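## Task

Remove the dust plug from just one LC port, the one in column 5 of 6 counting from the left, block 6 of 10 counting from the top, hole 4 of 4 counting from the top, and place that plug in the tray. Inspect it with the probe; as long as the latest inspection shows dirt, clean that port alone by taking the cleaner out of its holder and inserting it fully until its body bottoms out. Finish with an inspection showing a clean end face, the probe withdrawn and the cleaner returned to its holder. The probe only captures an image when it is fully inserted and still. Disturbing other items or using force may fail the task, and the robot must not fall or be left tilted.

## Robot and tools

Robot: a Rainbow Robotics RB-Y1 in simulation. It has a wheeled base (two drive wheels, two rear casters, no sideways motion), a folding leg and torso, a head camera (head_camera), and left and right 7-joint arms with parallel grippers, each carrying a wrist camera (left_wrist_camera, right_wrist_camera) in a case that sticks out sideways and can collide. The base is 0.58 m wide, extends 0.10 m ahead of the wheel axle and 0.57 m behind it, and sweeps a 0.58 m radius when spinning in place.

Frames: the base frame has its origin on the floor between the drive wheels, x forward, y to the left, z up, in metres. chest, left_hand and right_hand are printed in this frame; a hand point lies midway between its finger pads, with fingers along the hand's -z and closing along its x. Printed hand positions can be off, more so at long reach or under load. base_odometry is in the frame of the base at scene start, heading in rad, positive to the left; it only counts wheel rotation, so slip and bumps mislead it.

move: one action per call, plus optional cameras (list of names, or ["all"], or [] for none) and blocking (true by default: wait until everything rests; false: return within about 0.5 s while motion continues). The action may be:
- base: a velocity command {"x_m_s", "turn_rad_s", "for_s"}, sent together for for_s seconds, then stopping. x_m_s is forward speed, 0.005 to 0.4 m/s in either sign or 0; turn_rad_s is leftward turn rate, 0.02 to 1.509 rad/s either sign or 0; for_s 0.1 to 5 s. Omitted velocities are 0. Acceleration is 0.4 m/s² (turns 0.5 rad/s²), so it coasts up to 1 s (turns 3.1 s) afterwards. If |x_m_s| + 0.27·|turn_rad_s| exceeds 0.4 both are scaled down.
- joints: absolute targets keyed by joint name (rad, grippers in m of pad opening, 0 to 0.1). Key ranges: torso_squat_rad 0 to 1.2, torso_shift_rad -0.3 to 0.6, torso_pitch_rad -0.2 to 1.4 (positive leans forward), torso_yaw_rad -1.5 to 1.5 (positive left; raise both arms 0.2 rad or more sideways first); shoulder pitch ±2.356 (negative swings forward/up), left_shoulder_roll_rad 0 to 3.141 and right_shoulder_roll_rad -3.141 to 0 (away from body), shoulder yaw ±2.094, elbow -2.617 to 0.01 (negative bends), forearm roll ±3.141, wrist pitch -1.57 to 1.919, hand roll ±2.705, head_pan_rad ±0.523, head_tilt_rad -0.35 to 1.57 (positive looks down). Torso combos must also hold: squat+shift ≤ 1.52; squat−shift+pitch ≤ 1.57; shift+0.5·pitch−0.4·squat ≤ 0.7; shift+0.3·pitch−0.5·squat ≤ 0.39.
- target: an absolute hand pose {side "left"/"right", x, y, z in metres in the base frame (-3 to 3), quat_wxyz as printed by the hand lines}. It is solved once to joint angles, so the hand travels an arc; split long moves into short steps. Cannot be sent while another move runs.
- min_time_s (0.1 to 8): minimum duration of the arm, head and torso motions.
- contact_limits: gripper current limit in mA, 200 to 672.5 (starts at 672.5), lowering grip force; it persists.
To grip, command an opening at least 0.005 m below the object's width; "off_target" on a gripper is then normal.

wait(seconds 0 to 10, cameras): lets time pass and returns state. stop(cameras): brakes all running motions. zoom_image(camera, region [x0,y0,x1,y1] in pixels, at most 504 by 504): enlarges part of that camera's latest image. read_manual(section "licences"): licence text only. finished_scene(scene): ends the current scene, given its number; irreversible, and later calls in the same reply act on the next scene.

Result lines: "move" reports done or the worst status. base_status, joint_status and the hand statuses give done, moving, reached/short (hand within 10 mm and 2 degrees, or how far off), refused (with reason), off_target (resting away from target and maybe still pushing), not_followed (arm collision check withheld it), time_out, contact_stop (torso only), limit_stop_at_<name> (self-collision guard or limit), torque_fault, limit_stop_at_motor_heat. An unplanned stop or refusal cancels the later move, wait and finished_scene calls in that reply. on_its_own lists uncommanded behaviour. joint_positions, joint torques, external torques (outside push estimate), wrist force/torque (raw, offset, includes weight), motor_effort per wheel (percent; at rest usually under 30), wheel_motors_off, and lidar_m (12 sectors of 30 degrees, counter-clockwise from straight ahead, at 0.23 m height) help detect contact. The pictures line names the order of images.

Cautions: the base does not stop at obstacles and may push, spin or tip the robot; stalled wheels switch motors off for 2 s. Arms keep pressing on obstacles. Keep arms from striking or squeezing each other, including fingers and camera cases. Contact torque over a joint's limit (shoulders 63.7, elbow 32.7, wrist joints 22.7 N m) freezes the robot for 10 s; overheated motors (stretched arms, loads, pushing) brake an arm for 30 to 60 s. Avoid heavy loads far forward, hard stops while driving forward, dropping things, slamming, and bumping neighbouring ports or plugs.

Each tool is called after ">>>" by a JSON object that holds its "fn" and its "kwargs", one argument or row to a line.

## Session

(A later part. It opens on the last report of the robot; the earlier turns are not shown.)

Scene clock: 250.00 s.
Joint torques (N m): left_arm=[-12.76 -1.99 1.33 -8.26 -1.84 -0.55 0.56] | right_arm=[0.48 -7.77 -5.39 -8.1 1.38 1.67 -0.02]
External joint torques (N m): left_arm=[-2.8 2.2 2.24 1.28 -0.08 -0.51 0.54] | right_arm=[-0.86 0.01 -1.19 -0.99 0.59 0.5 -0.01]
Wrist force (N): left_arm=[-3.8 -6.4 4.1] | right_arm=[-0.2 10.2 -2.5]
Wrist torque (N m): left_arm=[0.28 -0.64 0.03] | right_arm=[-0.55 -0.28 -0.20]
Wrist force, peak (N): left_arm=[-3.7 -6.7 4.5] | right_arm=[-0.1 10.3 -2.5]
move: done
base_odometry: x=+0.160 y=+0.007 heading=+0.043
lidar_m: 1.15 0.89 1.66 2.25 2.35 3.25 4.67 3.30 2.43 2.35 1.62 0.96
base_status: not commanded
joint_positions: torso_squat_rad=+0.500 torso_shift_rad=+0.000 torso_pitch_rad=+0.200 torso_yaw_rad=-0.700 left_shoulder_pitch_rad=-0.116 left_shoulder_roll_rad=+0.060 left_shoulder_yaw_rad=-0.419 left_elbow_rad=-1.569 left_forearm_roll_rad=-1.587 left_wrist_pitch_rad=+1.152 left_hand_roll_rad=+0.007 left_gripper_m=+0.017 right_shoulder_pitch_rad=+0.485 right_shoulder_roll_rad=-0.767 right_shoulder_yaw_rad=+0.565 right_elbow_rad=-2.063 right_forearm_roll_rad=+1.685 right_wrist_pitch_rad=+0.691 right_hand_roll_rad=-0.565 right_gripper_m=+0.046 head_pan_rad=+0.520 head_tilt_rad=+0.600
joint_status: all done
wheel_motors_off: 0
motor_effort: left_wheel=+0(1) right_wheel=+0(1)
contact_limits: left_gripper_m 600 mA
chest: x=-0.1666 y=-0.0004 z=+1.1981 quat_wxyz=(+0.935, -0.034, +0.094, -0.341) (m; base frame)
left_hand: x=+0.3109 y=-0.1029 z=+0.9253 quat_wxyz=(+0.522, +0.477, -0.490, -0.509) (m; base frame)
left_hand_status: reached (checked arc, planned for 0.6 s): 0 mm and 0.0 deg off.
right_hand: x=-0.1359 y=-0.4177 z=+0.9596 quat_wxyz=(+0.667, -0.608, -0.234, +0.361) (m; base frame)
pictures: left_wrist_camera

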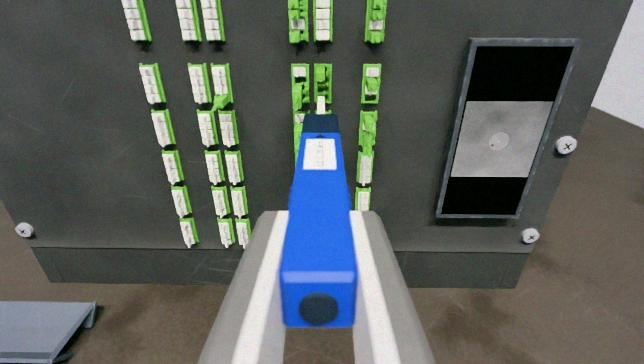

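>>> {"fn": "move", "kwargs": {
  "target": {"side": "left", "x": 0.3128, "y": -0.1028, "z": 0.9250, "quat_wxyz": [0.5218, 0.4776, -0.4903, -0.5092]},
  "min_time_s": 0.6,
  "cameras": ["left_wrist_camera"]
}}

>>> {"fn": "zoom_image", "kwargs": {
  "camera": "left_wrist_camera",
  "region": [312, 78, 336, 106]
}}

Scene clock: 251.10 s.
Joint torques (N m): left_arm=[-12.8 -2 1.25 -8.27 -1.76 -0.56 0.46] | right_arm=[0.34 -8.25 -4.7 -7.89 1.32 1.62 0.11]
External joint torques (N m): left_arm=[-2.78 2.13 2.13 1.28 0 -0.52 0.45] | right_arm=[-1 -0.48 -0.49 -0.78 0.52 0.46 0.13]
Wrist force (N): left_arm=[-3.6 -6.5 4.2] | right_arm=[0.0 10.1 -2.5]
Wrist torque (N m): left_arm=[0.31 -0.61 0.04] | right_arm=[-0.55 -0.27 -0.22]
Wrist force, peak (N): left_arm=[-3.8 -6.7 4.5] | right_arm=[0.0 10.4 -2.4]
move: done
base_odometry: x=+0.160 y=+0.007 heading=+0.043
lidar_m: 1.15 0.89 1.66 2.25 2.35 3.25 4.67 3.30 2.43 2.34 1.62 0.96
base_status: not commanded
joint_positions: torso_squat_rad=+0.500 torso_shift_rad=+0.000 torso_pitch_rad=+0.200 torso_yaw_rad=-0.700 left_shoulder_pitch_rad=-0.119 left_shoulder_roll_rad=+0.062 left_shoulder_yaw_rad=-0.416 left_elbow_rad=-1.565 left_forearm_roll_rad=-1.585 left_wrist_pitch_rad=+1.150 left_hand_roll_rad=+0.008 left_gripper_m=+0.017 right_shoulder_pitch_rad=+0.485 right_shoulder_roll_rad=-0.767 right_shoulder_yaw_rad=+0.565 right_elbow_rad=-2.063 right_forearm_roll_rad=+1.685 right_wrist_pitch_rad=+0.691 right_hand_roll_rad=-0.565 right_gripper_m=+0.046 head_pan_rad=+0.520 head_tilt_rad=+0.600
joint_status: all done
wheel_motors_off: 0
motor_effort: left_wheel=+0(0) right_wheel=+0(1)
contact_limits: left_gripper_m 600 mA
chest: x=-0.1666 y=-0.0004 z=+1.1981 quat_wxyz=(+0.935, -0.034, +0.094, -0.341) (m; base frame)
left_hand: x=+0.3125 y=-0.1029 z=+0.9249 quat_wxyz=(+0.522, +0.477, -0.490, -0.509) (m; base frame)
left_hand_status: reached (checked arc, planned for 0.6 s): 0 mm and 0.0 deg off.
right_hand: x=-0.1359 y=-0.4177 z=+0.9596 quat_wxyz=(+0.667, -0.608, -0.234, +0.361) (m; base frame)
pictures: left_wrist_camera

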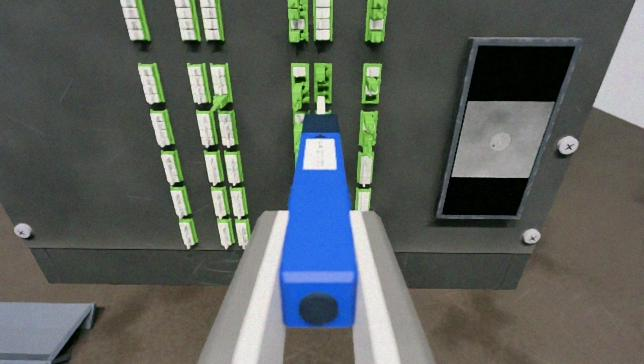

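Scaled by 18.000 from the camera's 644x364 image, which has a finer 1265x715 frame.

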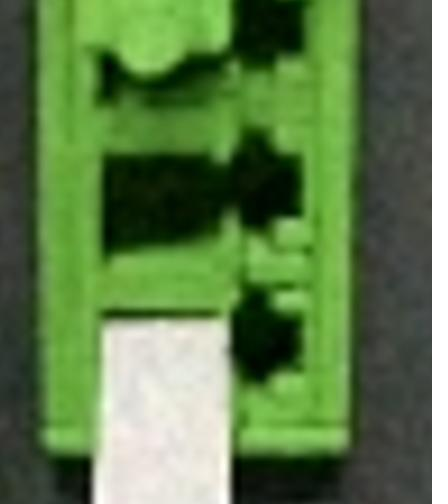

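>>> {"fn": "move", "kwargs": {
  "target": {"side": "left", "x": 0.3145, "y": -0.1028, "z": 0.9246, "quat_wxyz": [0.5218, 0.4776, -0.4903, -0.5092]},
  "min_time_s": 0.6,
  "cameras": ["left_wrist_camera"]
}}

>>> {"fn": "zoom_image", "kwargs": {
  "camera": "left_wrist_camera",
  "region": [312, 78, 336, 106]
}}

Scene clock: 255.43 s.
Joint torques (N m): left_arm=[-13.11 -1.6 1.66 -8.35 -1.79 -0.51 0.55] | right_arm=[0.91 -8.75 -4.85 -7.65 1.5 1.74 0.2]
External joint torques (N m): left_arm=[-3.01 2.46 2.51 1.2 -0.03 -0.47 0.54] | right_arm=[-0.43 -0.97 -0.64 -0.54 0.71 0.57 0.21]
Wrist force (N): left_arm=[-3.5 -6.6 4.0] | right_arm=[0.0 10.3 -2.5]
Wrist torque (N m): left_arm=[0.31 -0.60 0.04] | right_arm=[-0.57 -0.26 -0.21]
Wrist force, peak (N): left_arm=[-3.7 -6.9 4.1] | right_arm=[-0.2 10.3 -2.6]
move: done
base_odometry: x=+0.160 y=+0.007 heading=+0.043
lidar_m: 1.15 0.89 1.67 2.25 2.34 3.25 4.67 3.30 2.43 2.35 1.63 0.96
base_status: not commanded
joint_positions: torso_squat_rad=+0.500 torso_shift_rad=+0.000 torso_pitch_rad=+0.200 torso_yaw_rad=-0.700 left_shoulder_pitch_rad=-0.123 left_shoulder_roll_rad=+0.064 left_shoulder_yaw_rad=-0.413 left_elbow_rad=-1.561 left_forearm_roll_rad=-1.582 left_wrist_pitch_rad=+1.148 left_hand_roll_rad=+0.010 left_gripper_m=+0.017 right_shoulder_pitch_rad=+0.485 right_shoulder_roll_rad=-0.767 right_shoulder_yaw_rad=+0.565 right_elbow_rad=-2.063 right_forearm_roll_rad=+1.685 right_wrist_pitch_rad=+0.691 right_hand_roll_rad=-0.565 right_gripper_m=+0.046 head_pan_rad=+0.520 head_tilt_rad=+0.600
joint_status: all done
wheel_motors_off: 0
motor_effort: left_wheel=+0(1) right_wheel=+0(1)
contact_limits: left_gripper_m 600 mA
chest: x=-0.1666 y=-0.0004 z=+1.1981 quat_wxyz=(+0.935, -0.034, +0.094, -0.341) (m; base frame)
left_hand: x=+0.3142 y=-0.1029 z=+0.9245 quat_wxyz=(+0.522, +0.477, -0.490, -0.509) (m; base frame)
left_hand_status: reached (checked arc, planned for 0.6 s): 0 mm and 0.0 deg off.
right_hand: x=-0.1359 y=-0.4177 z=+0.9596 quat_wxyz=(+0.667, -0.608, -0.234, +0.361) (m; base frame)
pictures: left_wrist_camera

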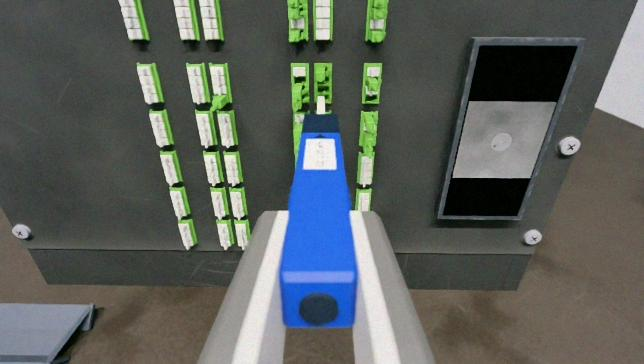

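Scaled by 18.000 from the camera's 644x364 image, which has a finer 1265x715 frame.

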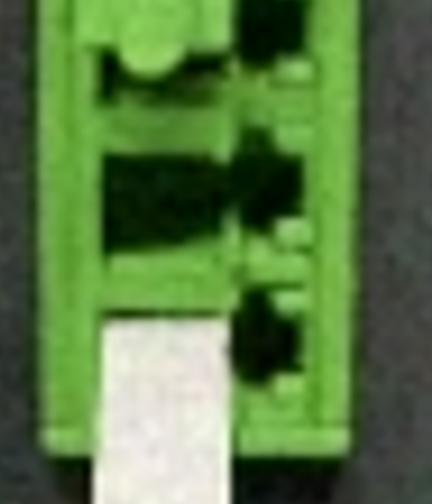

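>>> {"fn": "move", "kwargs": {
  "target": {"side": "left", "x": 0.3162, "y": -0.1028, "z": 0.9242, "quat_wxyz": [0.5218, 0.4776, -0.4903, -0.5092]},
  "min_time_s": 0.6,
  "cameras": ["left_wrist_camera"]
}}

>>> {"fn": "zoom_image", "kwargs": {
  "camera": "left_wrist_camera",
  "region": [312, 78, 336, 106]
}}

Scene clock: 258.20 s.
Joint torques (N m): left_arm=[-12.79 -1.89 1.43 -8.3 -1.69 -0.58 0.57] | right_arm=[0.97 -8.18 -4.49 -7.78 1.37 1.82 0.09]
External joint torques (N m): left_arm=[-2.62 2.11 2.25 1.26 0.06 -0.54 0.56] | right_arm=[-0.37 -0.41 -0.28 -0.67 0.58 0.65 0.11]
Wrist force (N): left_arm=[-3.7 -6.6 4.3] | right_arm=[-0.1 10.1 -2.5]
Wrist torque (N m): left_arm=[0.33 -0.64 0.03] | right_arm=[-0.53 -0.27 -0.20]
Wrist force, peak (N): left_arm=[-3.7 -6.7 4.5] | right_arm=[0.0 10.3 -2.4]
move: done
base_odometry: x=+0.160 y=+0.007 heading=+0.043
lidar_m: 1.15 0.89 1.67 2.25 2.35 3.25 4.67 3.29 2.43 2.35 1.62 0.96
base_status: not commanded
joint_positions: torso_squat_rad=+0.500 torso_shift_rad=+0.000 torso_pitch_rad=+0.200 torso_yaw_rad=-0.700 left_shoulder_pitch_rad=-0.127 left_shoulder_roll_rad=+0.065 left_shoulder_yaw_rad=-0.410 left_elbow_rad=-1.557 left_forearm_roll_rad=-1.580 left_wrist_pitch_rad=+1.146 left_hand_roll_rad=+0.012 left_gripper_m=+0.017 right_shoulder_pitch_rad=+0.485 right_shoulder_roll_rad=-0.767 right_shoulder_yaw_rad=+0.565 right_elbow_rad=-2.063 right_forearm_roll_rad=+1.685 right_wrist_pitch_rad=+0.691 right_hand_roll_rad=-0.565 right_gripper_m=+0.046 head_pan_rad=+0.520 head_tilt_rad=+0.600
joint_status: all done
wheel_motors_off: 0
motor_effort: left_wheel=+0(1) right_wheel=-1(1)
contact_limits: left_gripper_m 600 mA
chest: x=-0.1666 y=-0.0004 z=+1.1981 quat_wxyz=(+0.935, -0.034, +0.094, -0.341) (m; base frame)
left_hand: x=+0.3159 y=-0.1029 z=+0.9241 quat_wxyz=(+0.522, +0.477, -0.490, -0.509) (m; base frame)
left_hand_status: reached (checked arc, planned for 0.6 s): 0 mm and 0.0 deg off.
right_hand: x=-0.1359 y=-0.4177 z=+0.9596 quat_wxyz=(+0.667, -0.608, -0.234, +0.361) (m; base frame)
pictures: left_wrist_camera

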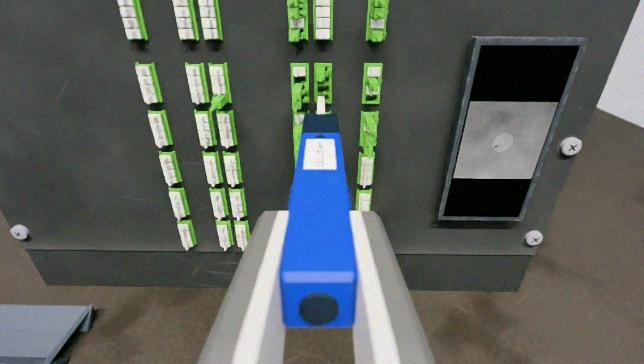

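Scaled by 18.000 from the camera's 644x364 image, which has a finer 1265x715 frame.

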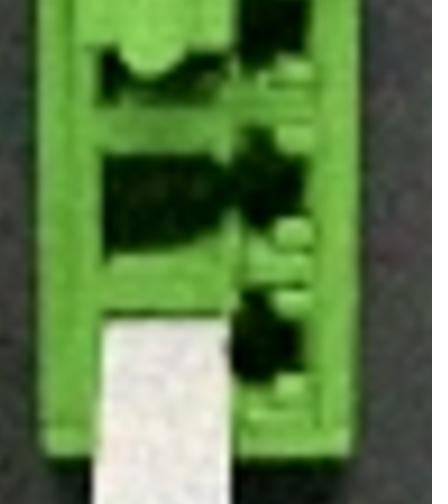

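>>> {"fn": "move", "kwargs": {
  "target": {"side": "left", "x": 0.3179, "y": -0.1028, "z": 0.9238, "quat_wxyz": [0.5218, 0.4776, -0.4903, -0.5092]},
  "min_time_s": 0.6,
  "cameras": ["left_wrist_camera"]
}}

>>> {"fn": "zoom_image", "kwargs": {
  "camera": "left_wrist_camera",
  "region": [312, 78, 336, 106]
}}

Scene clock: 259.50 s.
Joint torques (N m): left_arm=[-12.68 -1.67 1.31 -8.26 -1.75 -0.56 0.45] | right_arm=[0.51 -8.57 -5.11 -8.02 1.39 1.62 -0.08]
External joint torques (N m): left_arm=[-2.44 2.27 2.1 1.3 -0.01 -0.53 0.43] | right_arm=[-0.83 -0.8 -0.9 -0.91 0.6 0.45 -0.07]
Wrist force (N): left_arm=[-3.4 -6.4 4.1] | right_arm=[0.1 10.2 -2.4]
Wrist torque (N m): left_arm=[0.30 -0.61 0.04] | right_arm=[-0.55 -0.25 -0.21]
Wrist force, peak (N): left_arm=[-3.6 -6.5 4.5] | right_arm=[-0.1 10.4 -2.5]
move: done
base_odometry: x=+0.160 y=+0.007 heading=+0.043
lidar_m: 1.14 0.89 1.67 2.25 2.34 3.24 4.67 3.30 2.43 2.35 1.61 0.95
base_status: not commanded
joint_positions: torso_squat_rad=+0.500 torso_shift_rad=+0.000 torso_pitch_rad=+0.200 torso_yaw_rad=-0.700 left_shoulder_pitch_rad=-0.131 left_shoulder_roll_rad=+0.067 left_shoulder_yaw_rad=-0.406 left_elbow_rad=-1.552 left_forearm_roll_rad=-1.578 left_wrist_pitch_rad=+1.144 left_hand_roll_rad=+0.013 left_gripper_m=+0.017 right_shoulder_pitch_rad=+0.485 right_shoulder_roll_rad=-0.767 right_shoulder_yaw_rad=+0.565 right_elbow_rad=-2.063 right_forearm_roll_rad=+1.685 right_wrist_pitch_rad=+0.691 right_hand_roll_rad=-0.565 right_gripper_m=+0.046 head_pan_rad=+0.520 head_tilt_rad=+0.600
joint_status: all done
wheel_motors_off: 0
motor_effort: left_wheel=-1(1) right_wheel=+0(1)
contact_limits: left_gripper_m 600 mA
chest: x=-0.1666 y=-0.0004 z=+1.1981 quat_wxyz=(+0.935, -0.034, +0.094, -0.341) (m; base frame)
left_hand: x=+0.3176 y=-0.1029 z=+0.9237 quat_wxyz=(+0.522, +0.477, -0.490, -0.509) (m; base frame)
left_hand_status: reached (checked arc, planned for 0.6 s): 0 mm and 0.0 deg off.
right_hand: x=-0.1359 y=-0.4177 z=+0.9596 quat_wxyz=(+0.667, -0.608, -0.234, +0.361) (m; base frame)
pictures: left_wrist_camera

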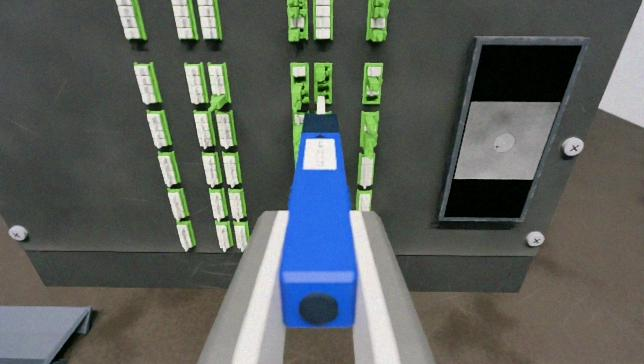

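Scaled by 18.000 from the camera's 644x364 image, which has a finer 1265x715 frame.

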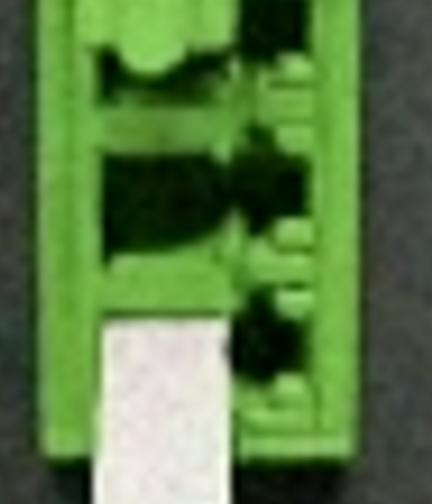

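>>> {"fn": "zoom_image", "kwargs": {
  "camera": "left_wrist_camera",
  "region": [0, 200, 60, 300]
}}

>>> {"fn": "zoom_image", "kwargs": {
  "camera": "left_wrist_camera",
  "region": [510, 210, 570, 310]
}}

Scaled by 5.040 from the camera's 644x364 image, which has a finer 1265x715 frame.

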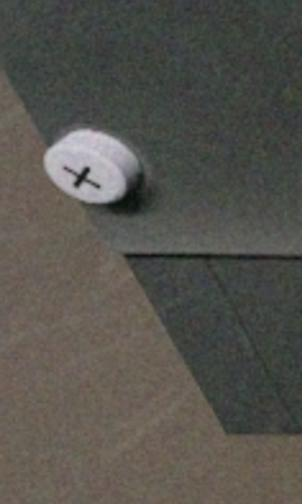

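Scaled by 5.040 from the camera's 644x364 image, which has a finer 1265x715 frame.

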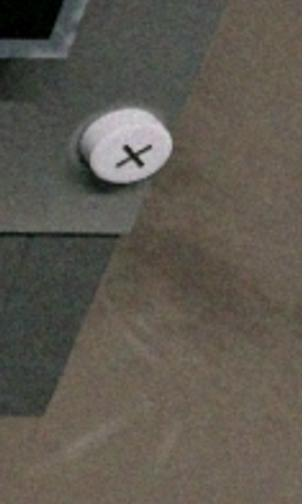

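>>> {"fn": "move", "kwargs": {
  "target": {"side": "left", "x": 0.3194, "y": -0.1028, "z": 0.9234, "quat_wxyz": [0.5218, 0.4776, -0.4903, -0.5092]},
  "min_time_s": 0.6,
  "cameras": ["left_wrist_camera"]
}}

>>> {"fn": "zoom_image", "kwargs": {
  "camera": "left_wrist_camera",
  "region": [312, 78, 336, 106]
}}

Scene clock: 261.10 s.
Joint torques (N m): left_arm=[-12.94 -1.74 1.68 -8.2 -1.87 -0.48 0.52] | right_arm=[0.91 -8.12 -4.86 -7.6 1.44 1.73 -0.18]
External joint torques (N m): left_arm=[-2.64 2.14 2.44 1.36 -0.12 -0.45 0.51] | right_arm=[-0.43 -0.35 -0.65 -0.49 0.65 0.56 -0.17]
Wrist force (N): left_arm=[-3.5 -6.3 5.0] | right_arm=[0.1 10.1 -2.2]
Wrist torque (N m): left_arm=[0.33 -0.58 0.05] | right_arm=[-0.55 -0.24 -0.21]
Wrist force, peak (N): left_arm=[-3.9 -6.4 5.0] | right_arm=[0.0 10.3 -2.5]
move: done
base_odometry: x=+0.160 y=+0.007 heading=+0.043
lidar_m: 1.15 0.89 1.67 2.25 2.34 3.25 4.67 3.29 2.43 2.35 1.62 0.95
base_status: not commanded
joint_positions: torso_squat_rad=+0.500 torso_shift_rad=+0.000 torso_pitch_rad=+0.200 torso_yaw_rad=-0.700 left_shoulder_pitch_rad=-0.134 left_shoulder_roll_rad=+0.068 left_shoulder_yaw_rad=-0.403 left_elbow_rad=-1.548 left_forearm_roll_rad=-1.576 left_wrist_pitch_rad=+1.142 left_hand_roll_rad=+0.015 left_gripper_m=+0.017 right_shoulder_pitch_rad=+0.485 right_shoulder_roll_rad=-0.767 right_shoulder_yaw_rad=+0.565 right_elbow_rad=-2.063 right_forearm_roll_rad=+1.685 right_wrist_pitch_rad=+0.691 right_hand_roll_rad=-0.565 right_gripper_m=+0.046 head_pan_rad=+0.520 head_tilt_rad=+0.600
joint_status: all done
wheel_motors_off: 0
motor_effort: left_wheel=+0(1) right_wheel=+0(1)
contact_limits: left_gripper_m 600 mA
chest: x=-0.1666 y=-0.0004 z=+1.1981 quat_wxyz=(+0.935, -0.034, +0.094, -0.341) (m; base frame)
left_hand: x=+0.3191 y=-0.1029 z=+0.9233 quat_wxyz=(+0.522, +0.477, -0.490, -0.509) (m; base frame)
left_hand_status: reached (checked arc, planned for 0.6 s): 0 mm and 0.0 deg off.
right_hand: x=-0.1359 y=-0.4177 z=+0.9596 quat_wxyz=(+0.667, -0.608, -0.234, +0.361) (m; base frame)
pictures: left_wrist_camera

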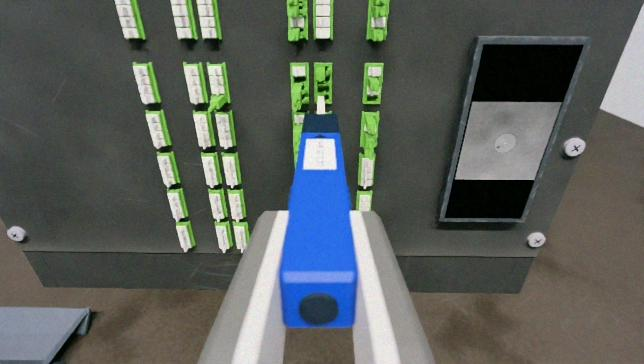

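Scaled by 18.000 from the camera's 644x364 image, which has a finer 1265x715 frame.

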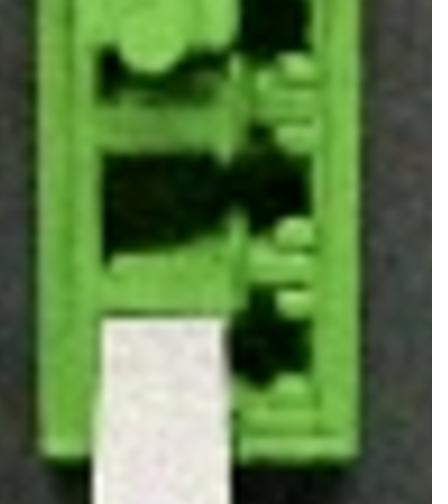

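>>> {"fn": "move", "kwargs": {
  "target": {"side": "left", "x": 0.3206, "y": -0.1030, "z": 0.9234, "quat_wxyz": [0.5218, 0.4776, -0.4903, -0.5092]},
  "min_time_s": 0.6,
  "cameras": ["left_wrist_camera"]
}}

>>> {"fn": "zoom_image", "kwargs": {
  "camera": "left_wrist_camera",
  "region": [312, 78, 336, 106]
}}

Scene clock: 262.23 s.
Joint torques (N m): left_arm=[-13.16 -1.39 1.41 -8.18 -1.64 -0.75 0.56] | right_arm=[0.49 -8.49 -4.97 -7.96 1.45 1.87 0.04]
External joint torques (N m): left_arm=[-2.8 2.45 2.16 1.39 0.1 -0.72 0.55] | right_arm=[-0.85 -0.71 -0.76 -0.85 0.65 0.7 0.05]
Wrist force (N): left_arm=[-3.8 -6.3 4.3] | right_arm=[-0.2 10.2 -2.8]
Wrist torque (N m): left_arm=[0.35 -0.57 0.04] | right_arm=[-0.55 -0.27 -0.20]
Wrist force, peak (N): left_arm=[-3.8 -6.4 5.1] | right_arm=[0.1 10.4 -2.3]
move: done
base_odometry: x=+0.160 y=+0.007 heading=+0.043
lidar_m: 1.15 0.89 1.67 2.25 2.35 3.25 4.67 3.29 2.44 2.35 1.63 0.95
base_status: not commanded
joint_positions: torso_squat_rad=+0.500 torso_shift_rad=+0.000 torso_pitch_rad=+0.200 torso_yaw_rad=-0.700 left_shoulder_pitch_rad=-0.137 left_shoulder_roll_rad=+0.069 left_shoulder_yaw_rad=-0.401 left_elbow_rad=-1.546 left_forearm_roll_rad=-1.574 left_wrist_pitch_rad=+1.140 left_hand_roll_rad=+0.015 left_gripper_m=+0.017 right_shoulder_pitch_rad=+0.485 right_shoulder_roll_rad=-0.767 right_shoulder_yaw_rad=+0.565 right_elbow_rad=-2.063 right_forearm_roll_rad=+1.685 right_wrist_pitch_rad=+0.691 right_hand_roll_rad=-0.565 right_gripper_m=+0.046 head_pan_rad=+0.520 head_tilt_rad=+0.600
joint_status: all done
wheel_motors_off: 0
motor_effort: left_wheel=+0(1) right_wheel=+0(1)
contact_limits: left_gripper_m 600 mA
chest: x=-0.1666 y=-0.0004 z=+1.1981 quat_wxyz=(+0.935, -0.034, +0.094, -0.341) (m; base frame)
left_hand: x=+0.3203 y=-0.1031 z=+0.9233 quat_wxyz=(+0.522, +0.477, -0.490, -0.509) (m; base frame)
left_hand_status: reached (checked arc, planned for 0.6 s): 0 mm and 0.0 deg off.
right_hand: x=-0.1359 y=-0.4177 z=+0.9596 quat_wxyz=(+0.667, -0.608, -0.234, +0.361) (m; base frame)
pictures: left_wrist_camera

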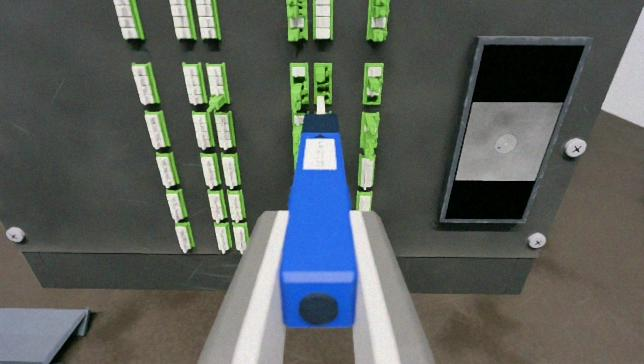

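Scaled by 18.000 from the camera's 644x364 image, which has a finer 1265x715 frame.

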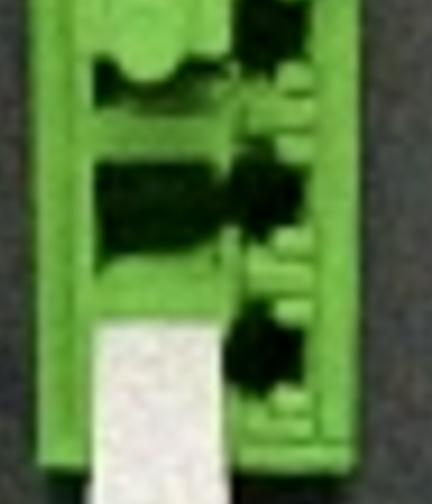

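>>> {"fn": "move", "kwargs": {
  "target": {"side": "left", "x": 0.3222, "y": -0.1027, "z": 0.9234, "quat_wxyz": [0.5218, 0.4776, -0.4903, -0.5092]},
  "min_time_s": 0.6,
  "cameras": ["left_wrist_camera"]
}}

>>> {"fn": "zoom_image", "kwargs": {
  "camera": "left_wrist_camera",
  "region": [312, 78, 336, 106]
}}

Scene clock: 263.37 s.
Joint torques (N m): left_arm=[-12.96 -1.38 1.44 -8.15 -1.63 -0.5 0.02] | right_arm=[0.56 -8.4 -4.77 -7.82 1.59 1.49 -0.18]
External joint torques (N m): left_arm=[-2.54 2.4 2.16 1.42 0.12 -0.47 0.01] | right_arm=[-0.78 -0.62 -0.56 -0.71 0.8 0.32 -0.17]
Wrist force (N): left_arm=[-3.5 -6.0 4.2] | right_arm=[0.0 10.0 -2.5]
Wrist torque (N m): left_arm=[0.32 -0.61 0.03] | right_arm=[-0.52 -0.25 -0.21]
Wrist force, peak (N): left_arm=[-3.9 -6.5 4.4] | right_arm=[0.0 10.4 -2.5]
move: done
base_odometry: x=+0.160 y=+0.007 heading=+0.043
lidar_m: 1.15 0.89 1.67 2.25 2.34 3.26 4.67 3.30 2.43 2.35 1.62 0.95
base_status: not commanded
joint_positions: torso_squat_rad=+0.500 torso_shift_rad=+0.000 torso_pitch_rad=+0.200 torso_yaw_rad=-0.700 left_shoulder_pitch_rad=-0.140 left_shoulder_roll_rad=+0.071 left_shoulder_yaw_rad=-0.398 left_elbow_rad=-1.545 left_forearm_roll_rad=-1.571 left_wrist_pitch_rad=+1.138 left_hand_roll_rad=+0.015 left_gripper_m=+0.017 right_shoulder_pitch_rad=+0.485 right_shoulder_roll_rad=-0.767 right_shoulder_yaw_rad=+0.565 right_elbow_rad=-2.063 right_forearm_roll_rad=+1.685 right_wrist_pitch_rad=+0.691 right_hand_roll_rad=-0.565 right_gripper_m=+0.046 head_pan_rad=+0.520 head_tilt_rad=+0.600
joint_status: all done
wheel_motors_off: 0
motor_effort: left_wheel=+0(1) right_wheel=+1(2)
contact_limits: left_gripper_m 600 mA
chest: x=-0.1666 y=-0.0004 z=+1.1981 quat_wxyz=(+0.935, -0.034, +0.094, -0.341) (m; base frame)
left_hand: x=+0.3219 y=-0.1028 z=+0.9233 quat_wxyz=(+0.522, +0.477, -0.490, -0.509) (m; base frame)
left_hand_status: reached (checked arc, planned for 0.6 s): 0 mm and 0.0 deg off.
right_hand: x=-0.1359 y=-0.4177 z=+0.9596 quat_wxyz=(+0.667, -0.608, -0.234, +0.361) (m; base frame)
pictures: left_wrist_camera

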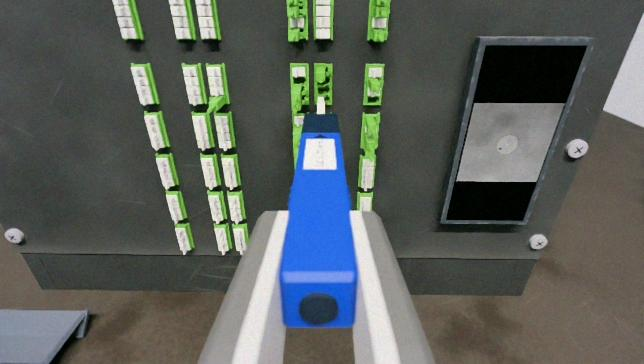

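Scaled by 18.000 from the camera's 644x364 image, which has a finer 1265x715 frame.

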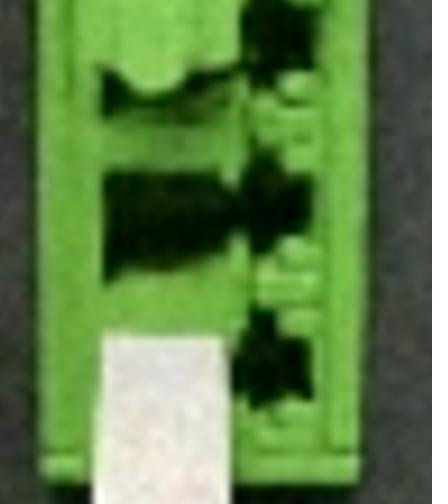

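>>> {"fn": "move", "kwargs": {
  "target": {"side": "left", "x": 0.3245, "y": -0.1027, "z": 0.9234, "quat_wxyz": [0.5218, 0.4776, -0.4903, -0.5092]},
  "min_time_s": 0.7,
  "cameras": []
}}

>>> {"fn": "move", "kwargs": {
  "target": {"side": "left", "x": 0.3265, "y": -0.1027, "z": 0.9234, "quat_wxyz": [0.5218, 0.4776, -0.4903, -0.5092]},
  "min_time_s": 0.7,
  "cameras": ["left_wrist_camera"]
}}

>>> {"fn": "zoom_image", "kwargs": {
  "camera": "left_wrist_camera",
  "region": [312, 78, 336, 106]
}}

Scene clock: 264.53 s.
Joint torques (N m): left_arm=[-13.22 -1.36 1.56 -8.22 -1.64 -0.55 -0.06] | right_arm=[0.55 -8.06 -4.92 -7.78 1.2 1.61 0]
External joint torques (N m): left_arm=[-2.71 2.33 2.25 1.36 0.1 -0.52 -0.07] | right_arm=[-0.79 -0.28 -0.71 -0.68 0.41 0.45 0.01]
Wrist force (N): left_arm=[-3.6 -5.9 4.3] | right_arm=[0.0 10.1 -2.3]
Wrist torque (N m): left_arm=[0.29 -0.63 0.04] | right_arm=[-0.54 -0.26 -0.21]
Wrist force, peak (N): left_arm=[-3.6 -6.5 4.4] | right_arm=[-0.1 10.4 -2.6]
move: done
base_odometry: x=+0.160 y=+0.007 heading=+0.043
lidar_m: 1.15 0.89 1.66 2.25 2.35 3.25 4.67 3.29 2.43 2.35 1.61 0.96
base_status: not commanded
joint_positions: torso_squat_rad=+0.500 torso_shift_rad=+0.000 torso_pitch_rad=+0.200 torso_yaw_rad=-0.700 left_shoulder_pitch_rad=-0.145 left_shoulder_roll_rad=+0.073 left_shoulder_yaw_rad=-0.394 left_elbow_rad=-1.541 left_forearm_roll_rad=-1.567 left_wrist_pitch_rad=+1.134 left_hand_roll_rad=+0.015 left_gripper_m=+0.017 right_shoulder_pitch_rad=+0.485 right_shoulder_roll_rad=-0.767 right_shoulder_yaw_rad=+0.565 right_elbow_rad=-2.063 right_forearm_roll_rad=+1.685 right_wrist_pitch_rad=+0.691 right_hand_roll_rad=-0.565 right_gripper_m=+0.046 head_pan_rad=+0.520 head_tilt_rad=+0.600
joint_status: all done
wheel_motors_off: 0
motor_effort: left_wheel=+0(1) right_wheel=+0(1)
contact_limits: left_gripper_m 600 mA
chest: x=-0.1666 y=-0.0004 z=+1.1981 quat_wxyz=(+0.935, -0.034, +0.094, -0.341) (m; base frame)
left_hand: x=+0.3242 y=-0.1028 z=+0.9233 quat_wxyz=(+0.522, +0.477, -0.490, -0.509) (m; base frame)
left_hand_status: reached (checked arc, planned for 0.7 s): 0 mm and 0.0 deg off.
right_hand: x=-0.1359 y=-0.4177 z=+0.9596 quat_wxyz=(+0.667, -0.608, -0.234, +0.361) (m; base frame)
pictures: none
No camera images: "cameras" was empty.

Scene clock: 265.57 s.
Joint torques (N m): left_arm=[-13.34 -1.3 1.82 -8.14 -1.73 -0.62 -0.04] | right_arm=[0.77 -7.96 -4.39 -7.74 1.19 1.69 -0.07]
External joint torques (N m): left_arm=[-2.74 2.31 2.47 1.45 0.01 -0.59 -0.06] | right_arm=[-0.57 -0.19 -0.18 -0.63 0.4 0.52 -0.06]
Wrist force (N): left_arm=[-3.6 -6.2 4.5] | right_arm=[0.0 10.1 -2.5]
Wrist torque (N m): left_arm=[0.34 -0.65 0.03] | right_arm=[-0.54 -0.26 -0.20]
Wrist force, peak (N): left_arm=[-3.8 -6.2 4.6] | right_arm=[-0.1 10.3 -2.4]
move: done
base_odometry: x=+0.160 y=+0.007 heading=+0.043
lidar_m: 1.15 0.89 1.67 2.24 2.34 3.25 4.67 3.29 2.43 2.35 1.62 0.95
base_status: not commanded
joint_positions: torso_squat_rad=+0.500 torso_shift_rad=+0.000 torso_pitch_rad=+0.200 torso_yaw_rad=-0.700 left_shoulder_pitch_rad=-0.149 left_shoulder_roll_rad=+0.075 left_shoulder_yaw_rad=-0.390 left_elbow_rad=-1.538 left_forearm_roll_rad=-1.564 left_wrist_pitch_rad=+1.132 left_hand_roll_rad=+0.015 left_gripper_m=+0.017 right_shoulder_pitch_rad=+0.485 right_shoulder_roll_rad=-0.767 right_shoulder_yaw_rad=+0.565 right_elbow_rad=-2.063 right_forearm_roll_rad=+1.685 right_wrist_pitch_rad=+0.691 right_hand_roll_rad=-0.565 right_gripper_m=+0.046 head_pan_rad=+0.520 head_tilt_rad=+0.600
joint_status: all done
wheel_motors_off: 0
motor_effort: left_wheel=+0(1) right_wheel=+1(2)
contact_limits: left_gripper_m 600 mA
chest: x=-0.1666 y=-0.0004 z=+1.1981 quat_wxyz=(+0.935, -0.034, +0.094, -0.341) (m; base frame)
left_hand: x=+0.3262 y=-0.1028 z=+0.9233 quat_wxyz=(+0.522, +0.477, -0.490, -0.509) (m; base frame)
left_hand_status: reached (checked arc, planned for 0.7 s): 0 mm and 0.0 deg off.
right_hand: x=-0.1359 y=-0.4177 z=+0.9596 quat_wxyz=(+0.667, -0.608, -0.234, +0.361) (m; base frame)
pictures: left_wrist_camera

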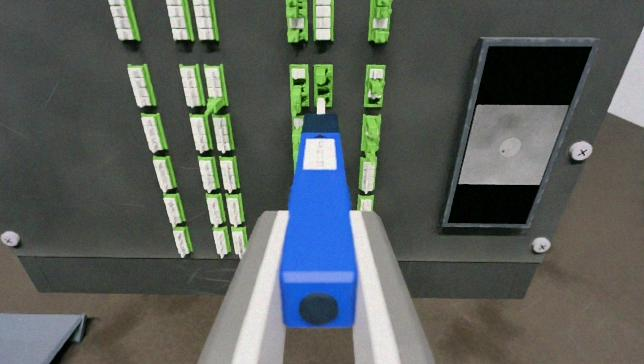

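Scaled by 18.000 from the camera's 644x364 image, which has a finer 1265x715 frame.

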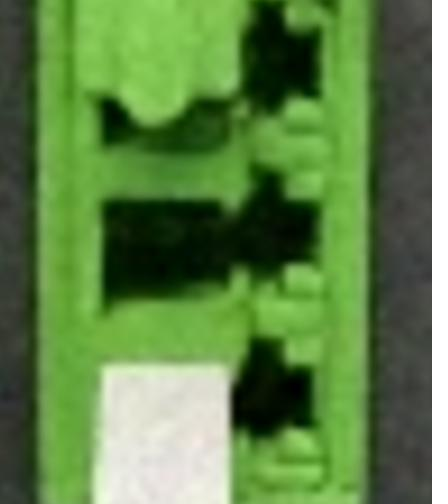

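>>> {"fn": "move", "kwargs": {
  "target": {"side": "left", "x": 0.3290, "y": -0.1028, "z": 0.9234, "quat_wxyz": [0.5218, 0.4776, -0.4903, -0.5092]},
  "min_time_s": 0.8,
  "cameras": []
}}

>>> {"fn": "move", "kwargs": {
  "target": {"side": "left", "x": 0.3315, "y": -0.1028, "z": 0.9234, "quat_wxyz": [0.5218, 0.4776, -0.4903, -0.5092]},
  "min_time_s": 0.8,
  "cameras": ["left_wrist_camera"]
}}

>>> {"fn": "zoom_image", "kwargs": {
  "camera": "left_wrist_camera",
  "region": [300, 78, 342, 127]
}}

Scene clock: 266.83 s.
Joint torques (N m): left_arm=[-13.46 -0.92 1.86 -8.18 -1.68 -0.62 0.26] | right_arm=[0.4 -8.13 -4.88 -7.73 1.42 1.75 0.06]
External joint torques (N m): left_arm=[-2.75 2.61 2.48 1.42 0.06 -0.6 0.25] | right_arm=[-0.93 -0.36 -0.68 -0.63 0.63 0.58 0.07]
Wrist force (N): left_arm=[-3.9 -6.2 4.8] | right_arm=[-0.1 10.1 -2.2]
Wrist torque (N m): left_arm=[0.35 -0.64 0.04] | right_arm=[-0.54 -0.28 -0.21]
Wrist force, peak (N): left_arm=[-3.9 -6.3 4.8] | right_arm=[-0.1 10.5 -2.5]
move: done
base_odometry: x=+0.160 y=+0.007 heading=+0.043
lidar_m: 1.15 0.90 1.66 2.25 2.35 3.26 4.67 3.29 2.43 2.35 1.63 0.95
base_status: not commanded
joint_positions: torso_squat_rad=+0.500 torso_shift_rad=+0.000 torso_pitch_rad=+0.200 torso_yaw_rad=-0.700 left_shoulder_pitch_rad=-0.155 left_shoulder_roll_rad=+0.077 left_shoulder_yaw_rad=-0.385 left_elbow_rad=-1.534 left_forearm_roll_rad=-1.560 left_wrist_pitch_rad=+1.128 left_hand_roll_rad=+0.015 left_gripper_m=+0.017 right_shoulder_pitch_rad=+0.485 right_shoulder_roll_rad=-0.767 right_shoulder_yaw_rad=+0.565 right_elbow_rad=-2.063 right_forearm_roll_rad=+1.685 right_wrist_pitch_rad=+0.691 right_hand_roll_rad=-0.565 right_gripper_m=+0.046 head_pan_rad=+0.520 head_tilt_rad=+0.600
joint_status: all done
wheel_motors_off: 0
motor_effort: left_wheel=+0(0) right_wheel=-1(1)
contact_limits: left_gripper_m 600 mA
chest: x=-0.1666 y=-0.0004 z=+1.1981 quat_wxyz=(+0.935, -0.034, +0.094, -0.341) (m; base frame)
left_hand: x=+0.3287 y=-0.1029 z=+0.9233 quat_wxyz=(+0.522, +0.477, -0.490, -0.509) (m; base frame)
left_hand_status: reached (checked arc, planned for 0.8 s): 0 mm and 0.0 deg off.
right_hand: x=-0.1359 y=-0.4177 z=+0.9596 quat_wxyz=(+0.667, -0.608, -0.234, +0.361) (m; base frame)
pictures: none
No camera images: "cameras" was empty.

Scene clock: 267.97 s.
Joint torques (N m): left_arm=[-14 -0.47 2.19 -8.17 -1.65 -0.73 0.35] | right_arm=[0.34 -8.56 -5.22 -7.83 1.29 1.98 -0.07]
External joint torques (N m): left_arm=[-3.19 2.96 2.77 1.44 0.08 -0.7 0.34] | right_arm=[-1 -0.79 -1.01 -0.73 0.5 0.81 -0.05]
Wrist force (N): left_arm=[-4.1 -6.1 6.8] | right_arm=[0.1 10.0 -2.5]
Wrist torque (N m): left_arm=[0.34 -0.59 0.05] | right_arm=[-0.54 -0.25 -0.20]
Wrist force, peak (N): left_arm=[-4.0 -6.9 7.1] | right_arm=[-0.1 10.3 -2.5]
move: done
base_odometry: x=+0.160 y=+0.007 heading=+0.043
lidar_m: 1.15 0.89 1.66 2.25 2.35 3.25 4.67 3.30 2.43 2.35 1.63 0.95
base_status: not commanded
joint_positions: torso_squat_rad=+0.500 torso_shift_rad=+0.000 torso_pitch_rad=+0.200 torso_yaw_rad=-0.700 left_shoulder_pitch_rad=-0.160 left_shoulder_roll_rad=+0.080 left_shoulder_yaw_rad=-0.380 left_elbow_rad=-1.530 left_forearm_roll_rad=-1.556 left_wrist_pitch_rad=+1.125 left_hand_roll_rad=+0.015 left_gripper_m=+0.017 right_shoulder_pitch_rad=+0.485 right_shoulder_roll_rad=-0.767 right_shoulder_yaw_rad=+0.565 right_elbow_rad=-2.063 right_forearm_roll_rad=+1.685 right_wrist_pitch_rad=+0.691 right_hand_roll_rad=-0.565 right_gripper_m=+0.046 head_pan_rad=+0.520 head_tilt_rad=+0.600
joint_status: all done
wheel_motors_off: 0
motor_effort: left_wheel=+0(1) right_wheel=+0(1)
contact_limits: left_gripper_m 600 mA
chest: x=-0.1666 y=-0.0004 z=+1.1981 quat_wxyz=(+0.935, -0.034, +0.094, -0.341) (m; base frame)
left_hand: x=+0.3311 y=-0.1029 z=+0.9233 quat_wxyz=(+0.522, +0.477, -0.490, -0.509) (m; base frame)
left_hand_status: reached (checked arc, planned for 0.8 s): 0 mm and 0.0 deg off.
right_hand: x=-0.1359 y=-0.4177 z=+0.9596 quat_wxyz=(+0.667, -0.608, -0.234, +0.361) (m; base frame)
pictures: left_wrist_camera

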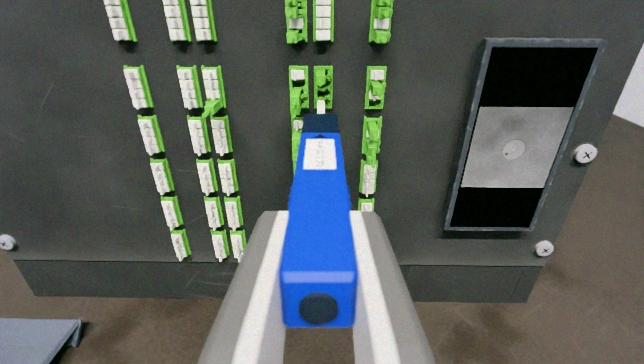

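Scaled by 10.286 from the camera's 644x364 image, which has a finer 1265x715 frame.

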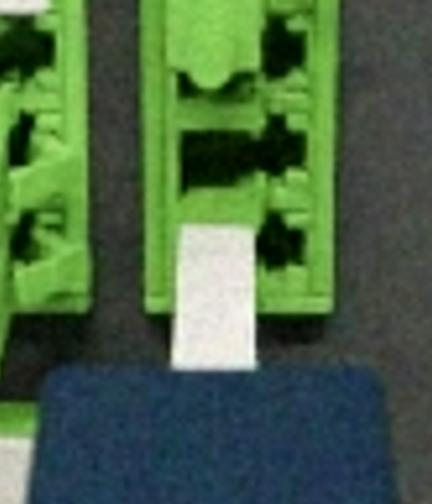

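>>> {"fn": "move", "kwargs": {
  "target": {"side": "left", "x": 0.3332, "y": -0.1028, "z": 0.9234, "quat_wxyz": [0.5218, 0.4776, -0.4903, -0.5092]},
  "min_time_s": 0.8,
  "cameras": ["left_wrist_camera"]
}}

>>> {"fn": "zoom_image", "kwargs": {
  "camera": "left_wrist_camera",
  "region": [300, 78, 342, 127]
}}

Scene clock: 269.27 s.
Joint torques (N m): left_arm=[-14.4 -0.45 2.64 -8.39 -1.62 -0.71 0.38] | right_arm=[0.48 -8.28 -4.38 -7.97 1.2 1.71 0.12]
External joint torques (N m): left_arm=[-3.52 2.92 3.19 1.22 0.11 -0.68 0.37] | right_arm=[-0.86 -0.51 -0.17 -0.86 0.4 0.54 0.13]
Wrist force (N): left_arm=[-4.4 -6.3 8.7] | right_arm=[-0.1 10.1 -2.6]
Wrist torque (N m): left_arm=[0.38 -0.55 0.05] | right_arm=[-0.54 -0.27 -0.20]
Wrist force, peak (N): left_arm=[-4.0 -6.6 9.2] | right_arm=[-0.1 10.4 -2.6]
move: done
base_odometry: x=+0.160 y=+0.007 heading=+0.043
lidar_m: 1.15 0.89 1.67 2.25 2.34 3.25 4.67 3.29 2.43 2.35 1.62 0.96
base_status: not commanded
joint_positions: torso_squat_rad=+0.500 torso_shift_rad=+0.000 torso_pitch_rad=+0.200 torso_yaw_rad=-0.700 left_shoulder_pitch_rad=-0.164 left_shoulder_roll_rad=+0.081 left_shoulder_yaw_rad=-0.377 left_elbow_rad=-1.527 left_forearm_roll_rad=-1.554 left_wrist_pitch_rad=+1.122 left_hand_roll_rad=+0.015 left_gripper_m=+0.017 right_shoulder_pitch_rad=+0.485 right_shoulder_roll_rad=-0.767 right_shoulder_yaw_rad=+0.565 right_elbow_rad=-2.063 right_forearm_roll_rad=+1.685 right_wrist_pitch_rad=+0.691 right_hand_roll_rad=-0.565 right_gripper_m=+0.046 head_pan_rad=+0.520 head_tilt_rad=+0.600
joint_status: all done
wheel_motors_off: 0
motor_effort: left_wheel=+0(1) right_wheel=+1(1)
contact_limits: left_gripper_m 600 mA
chest: x=-0.1666 y=-0.0004 z=+1.1981 quat_wxyz=(+0.935, -0.034, +0.094, -0.341) (m; base frame)
left_hand: x=+0.3328 y=-0.1030 z=+0.9232 quat_wxyz=(+0.522, +0.477, -0.490, -0.509) (m; base frame)
left_hand_status: reached (checked arc, planned for 0.8 s): 0 mm and 0.0 deg off.
right_hand: x=-0.1359 y=-0.4177 z=+0.9596 quat_wxyz=(+0.667, -0.608, -0.234, +0.361) (m; base frame)
pictures: left_wrist_camera

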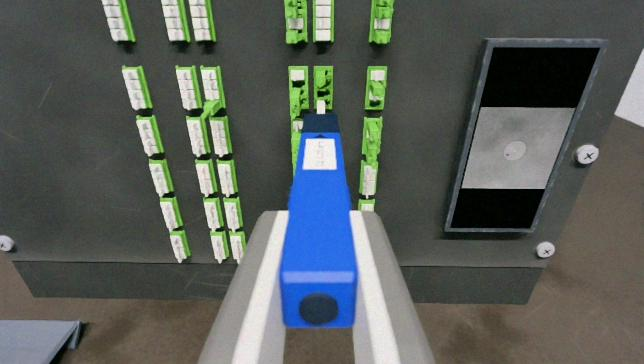

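Scaled by 10.286 from the camera's 644x364 image, which has a finer 1265x715 frame.

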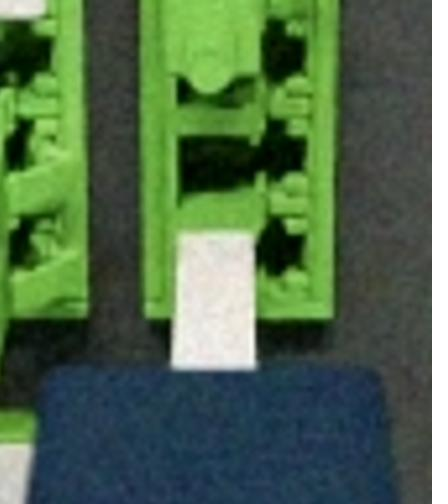

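>>> {"fn": "move", "kwargs": {
  "target": {"side": "left", "x": 0.3352, "y": -0.1028, "z": 0.9234, "quat_wxyz": [0.5218, 0.4776, -0.4903, -0.5092]},
  "min_time_s": 0.8,
  "cameras": ["left_wrist_camera"]
}}

>>> {"fn": "zoom_image", "kwargs": {
  "camera": "left_wrist_camera",
  "region": [300, 78, 342, 127]
}}

Scene clock: 270.60 s.
Joint torques (N m): left_arm=[-14.94 -0.27 2.34 -8.23 -1.6 -0.84 0.52] | right_arm=[0.82 -7.88 -4.9 -7.77 1.4 1.72 0.2]
External joint torques (N m): left_arm=[-3.98 3.03 2.86 1.38 0.13 -0.82 0.5] | right_arm=[-0.52 -0.11 -0.69 -0.66 0.6 0.55 0.21]
Wrist force (N): left_arm=[-4.1 -6.2 9.1] | right_arm=[-0.1 10.1 -2.4]
Wrist torque (N m): left_arm=[0.36 -0.54 0.04] | right_arm=[-0.55 -0.28 -0.21]
Wrist force, peak (N): left_arm=[-4.3 -6.3 9.4] | right_arm=[-0.1 10.4 -2.6]
move: done
base_odometry: x=+0.160 y=+0.007 heading=+0.043
lidar_m: 1.14 0.89 1.67 2.25 2.35 3.26 4.67 3.29 2.43 2.35 1.62 0.95
base_status: not commanded
joint_positions: torso_squat_rad=+0.500 torso_shift_rad=+0.000 torso_pitch_rad=+0.200 torso_yaw_rad=-0.700 left_shoulder_pitch_rad=-0.168 left_shoulder_roll_rad=+0.083 left_shoulder_yaw_rad=-0.373 left_elbow_rad=-1.523 left_forearm_roll_rad=-1.551 left_wrist_pitch_rad=+1.120 left_hand_roll_rad=+0.015 left_gripper_m=+0.017 right_shoulder_pitch_rad=+0.485 right_shoulder_roll_rad=-0.767 right_shoulder_yaw_rad=+0.565 right_elbow_rad=-2.063 right_forearm_roll_rad=+1.685 right_wrist_pitch_rad=+0.691 right_hand_roll_rad=-0.565 right_gripper_m=+0.046 head_pan_rad=+0.520 head_tilt_rad=+0.600
joint_status: all done
wheel_motors_off: 0
motor_effort: left_wheel=+0(1) right_wheel=+0(1)
contact_limits: left_gripper_m 600 mA
chest: x=-0.1666 y=-0.0004 z=+1.1981 quat_wxyz=(+0.935, -0.034, +0.094, -0.341) (m; base frame)
left_hand: x=+0.3347 y=-0.1030 z=+0.9232 quat_wxyz=(+0.522, +0.477, -0.490, -0.509) (m; base frame)
left_hand_status: reached (checked arc, planned for 0.8 s): 1 mm and 0.0 deg off.
right_hand: x=-0.1359 y=-0.4177 z=+0.9596 quat_wxyz=(+0.667, -0.608, -0.234, +0.361) (m; base frame)
pictures: left_wrist_camera

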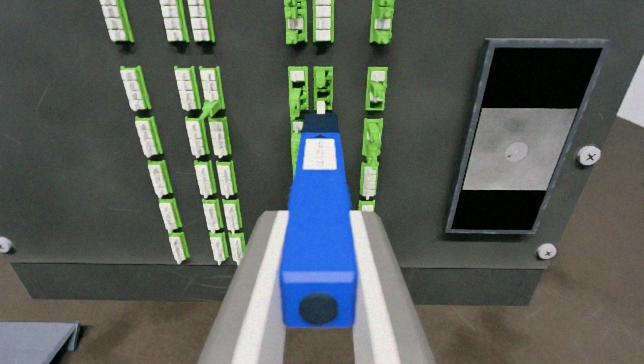

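Scaled by 10.286 from the camera's 644x364 image, which has a finer 1265x715 frame.

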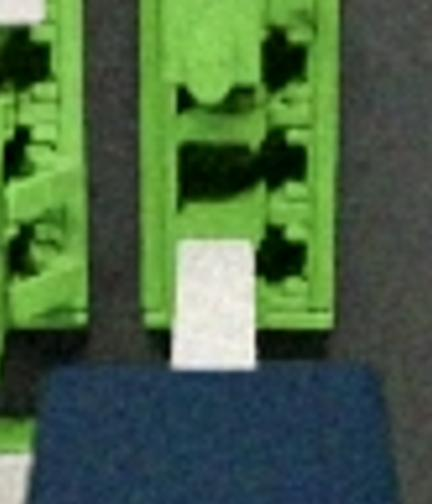

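>>> {"fn": "move", "kwargs": {
  "target": {"side": "left", "x": 0.3372, "y": -0.1028, "z": 0.9234, "quat_wxyz": [0.5218, 0.4776, -0.4903, -0.5092]},
  "min_time_s": 0.8,
  "cameras": []
}}

>>> {"fn": "move", "kwargs": {
  "target": {"side": "left", "x": 0.3392, "y": -0.1028, "z": 0.9234, "quat_wxyz": [0.5218, 0.4776, -0.4903, -0.5092]},
  "min_time_s": 0.8,
  "cameras": ["left_wrist_camera"]
}}

>>> {"fn": "zoom_image", "kwargs": {
  "camera": "left_wrist_camera",
  "region": [300, 78, 342, 127]
}}

Scene clock: 271.90 s.
Joint torques (N m): left_arm=[-14.79 0.05 2.89 -8.25 -1.63 -0.84 0.46] | right_arm=[0.59 -8.77 -4.92 -7.91 1.36 1.36 0.16]
External joint torques (N m): left_arm=[-3.74 3.28 3.38 1.37 0.09 -0.82 0.45] | right_arm=[-0.75 -0.99 -0.71 -0.8 0.56 0.19 0.17]
Wrist force (N): left_arm=[-4.3 -6.2 9.5] | right_arm=[0.0 10.2 -2.4]
Wrist torque (N m): left_arm=[0.37 -0.54 0.04] | right_arm=[-0.55 -0.27 -0.20]
Wrist force, peak (N): left_arm=[-4.2 -6.5 9.8] | right_arm=[-0.2 10.4 -2.6]
move: done
base_odometry: x=+0.160 y=+0.007 heading=+0.043
lidar_m: 1.15 0.89 1.67 2.25 2.34 3.24 4.67 3.30 2.43 2.35 1.62 0.96
base_status: not commanded
joint_positions: torso_squat_rad=+0.500 torso_shift_rad=+0.000 torso_pitch_rad=+0.200 torso_yaw_rad=-0.700 left_shoulder_pitch_rad=-0.172 left_shoulder_roll_rad=+0.085 left_shoulder_yaw_rad=-0.370 left_elbow_rad=-1.520 left_forearm_roll_rad=-1.547 left_wrist_pitch_rad=+1.117 left_hand_roll_rad=+0.015 left_gripper_m=+0.017 right_shoulder_pitch_rad=+0.485 right_shoulder_roll_rad=-0.767 right_shoulder_yaw_rad=+0.565 right_elbow_rad=-2.063 right_forearm_roll_rad=+1.685 right_wrist_pitch_rad=+0.691 right_hand_roll_rad=-0.565 right_gripper_m=+0.046 head_pan_rad=+0.520 head_tilt_rad=+0.600
joint_status: all done
wheel_motors_off: 0
motor_effort: left_wheel=+0(1) right_wheel=+0(1)
contact_limits: left_gripper_m 600 mA
chest: x=-0.1666 y=-0.0004 z=+1.1981 quat_wxyz=(+0.935, -0.034, +0.094, -0.341) (m; base frame)
left_hand: x=+0.3367 y=-0.1030 z=+0.9232 quat_wxyz=(+0.522, +0.477, -0.490, -0.509) (m; base frame)
left_hand_status: reached (checked arc, planned for 0.8 s): 1 mm and 0.1 deg off.
right_hand: x=-0.1359 y=-0.4177 z=+0.9596 quat_wxyz=(+0.667, -0.608, -0.234, +0.361) (m; base frame)
pictures: none
No camera images: "cameras" was empty.

Scene clock: 273.03 s.
Joint torques (N m): left_arm=[-14.61 -0.19 2.53 -8.2 -1.68 -0.67 0.48] | right_arm=[0.38 -8.17 -5.02 -7.89 1.52 1.58 0]
External joint torques (N m): left_arm=[-3.48 2.95 3 1.42 0.05 -0.64 0.47] | right_arm=[-0.96 -0.4 -0.81 -0.78 0.73 0.41 0.01]
Wrist force (N): left_arm=[-4.2 -6.2 8.9] | right_arm=[-0.2 10.3 -2.3]
Wrist torque (N m): left_arm=[0.36 -0.58 0.05] | right_arm=[-0.56 -0.28 -0.23]
Wrist force, peak (N): left_arm=[-4.2 -6.3 10.1] | right_arm=[-0.1 10.4 -2.5]
move: done
base_odometry: x=+0.160 y=+0.007 heading=+0.043
lidar_m: 1.15 0.90 1.67 2.25 2.35 3.26 4.66 3.29 2.43 2.36 1.63 0.96
base_status: not commanded
joint_positions: torso_squat_rad=+0.500 torso_shift_rad=+0.000 torso_pitch_rad=+0.200 torso_yaw_rad=-0.700 left_shoulder_pitch_rad=-0.177 left_shoulder_roll_rad=+0.087 left_shoulder_yaw_rad=-0.366 left_elbow_rad=-1.517 left_forearm_roll_rad=-1.544 left_wrist_pitch_rad=+1.114 left_hand_roll_rad=+0.016 left_gripper_m=+0.017 right_shoulder_pitch_rad=+0.485 right_shoulder_roll_rad=-0.767 right_shoulder_yaw_rad=+0.565 right_elbow_rad=-2.063 right_forearm_roll_rad=+1.685 right_wrist_pitch_rad=+0.691 right_hand_roll_rad=-0.565 right_gripper_m=+0.046 head_pan_rad=+0.520 head_tilt_rad=+0.600
joint_status: all done
wheel_motors_off: 0
motor_effort: left_wheel=+0(1) right_wheel=+0(2)
contact_limits: left_gripper_m 600 mA
chest: x=-0.1666 y=-0.0004 z=+1.1981 quat_wxyz=(+0.935, -0.034, +0.094, -0.341) (m; base frame)
left_hand: x=+0.3387 y=-0.1030 z=+0.9232 quat_wxyz=(+0.522, +0.477, -0.490, -0.509) (m; base frame)
left_hand_status: reached (checked arc, planned for 0.8 s): 1 mm and 0.0 deg off.
right_hand: x=-0.1359 y=-0.4177 z=+0.9596 quat_wxyz=(+0.667, -0.608, -0.234, +0.361) (m; base frame)
pictures: left_wrist_camera

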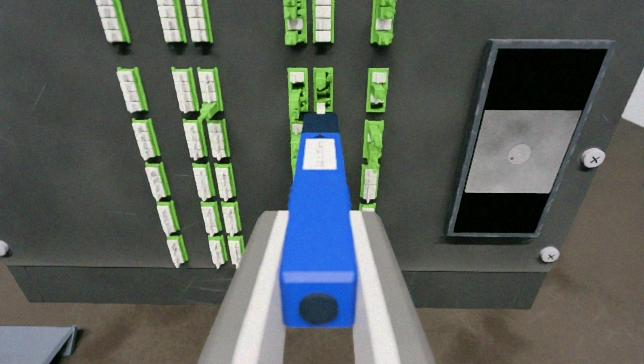

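Scaled by 10.286 from the camera's 644x364 image, which has a finer 1265x715 frame.

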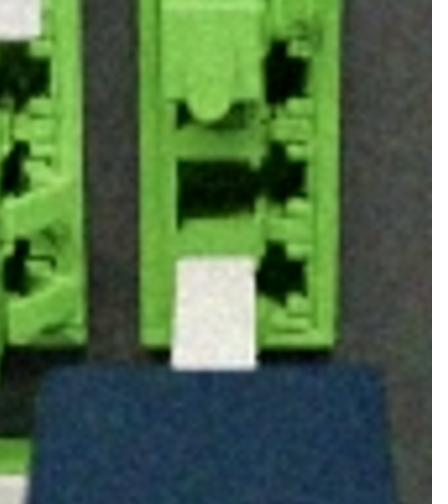

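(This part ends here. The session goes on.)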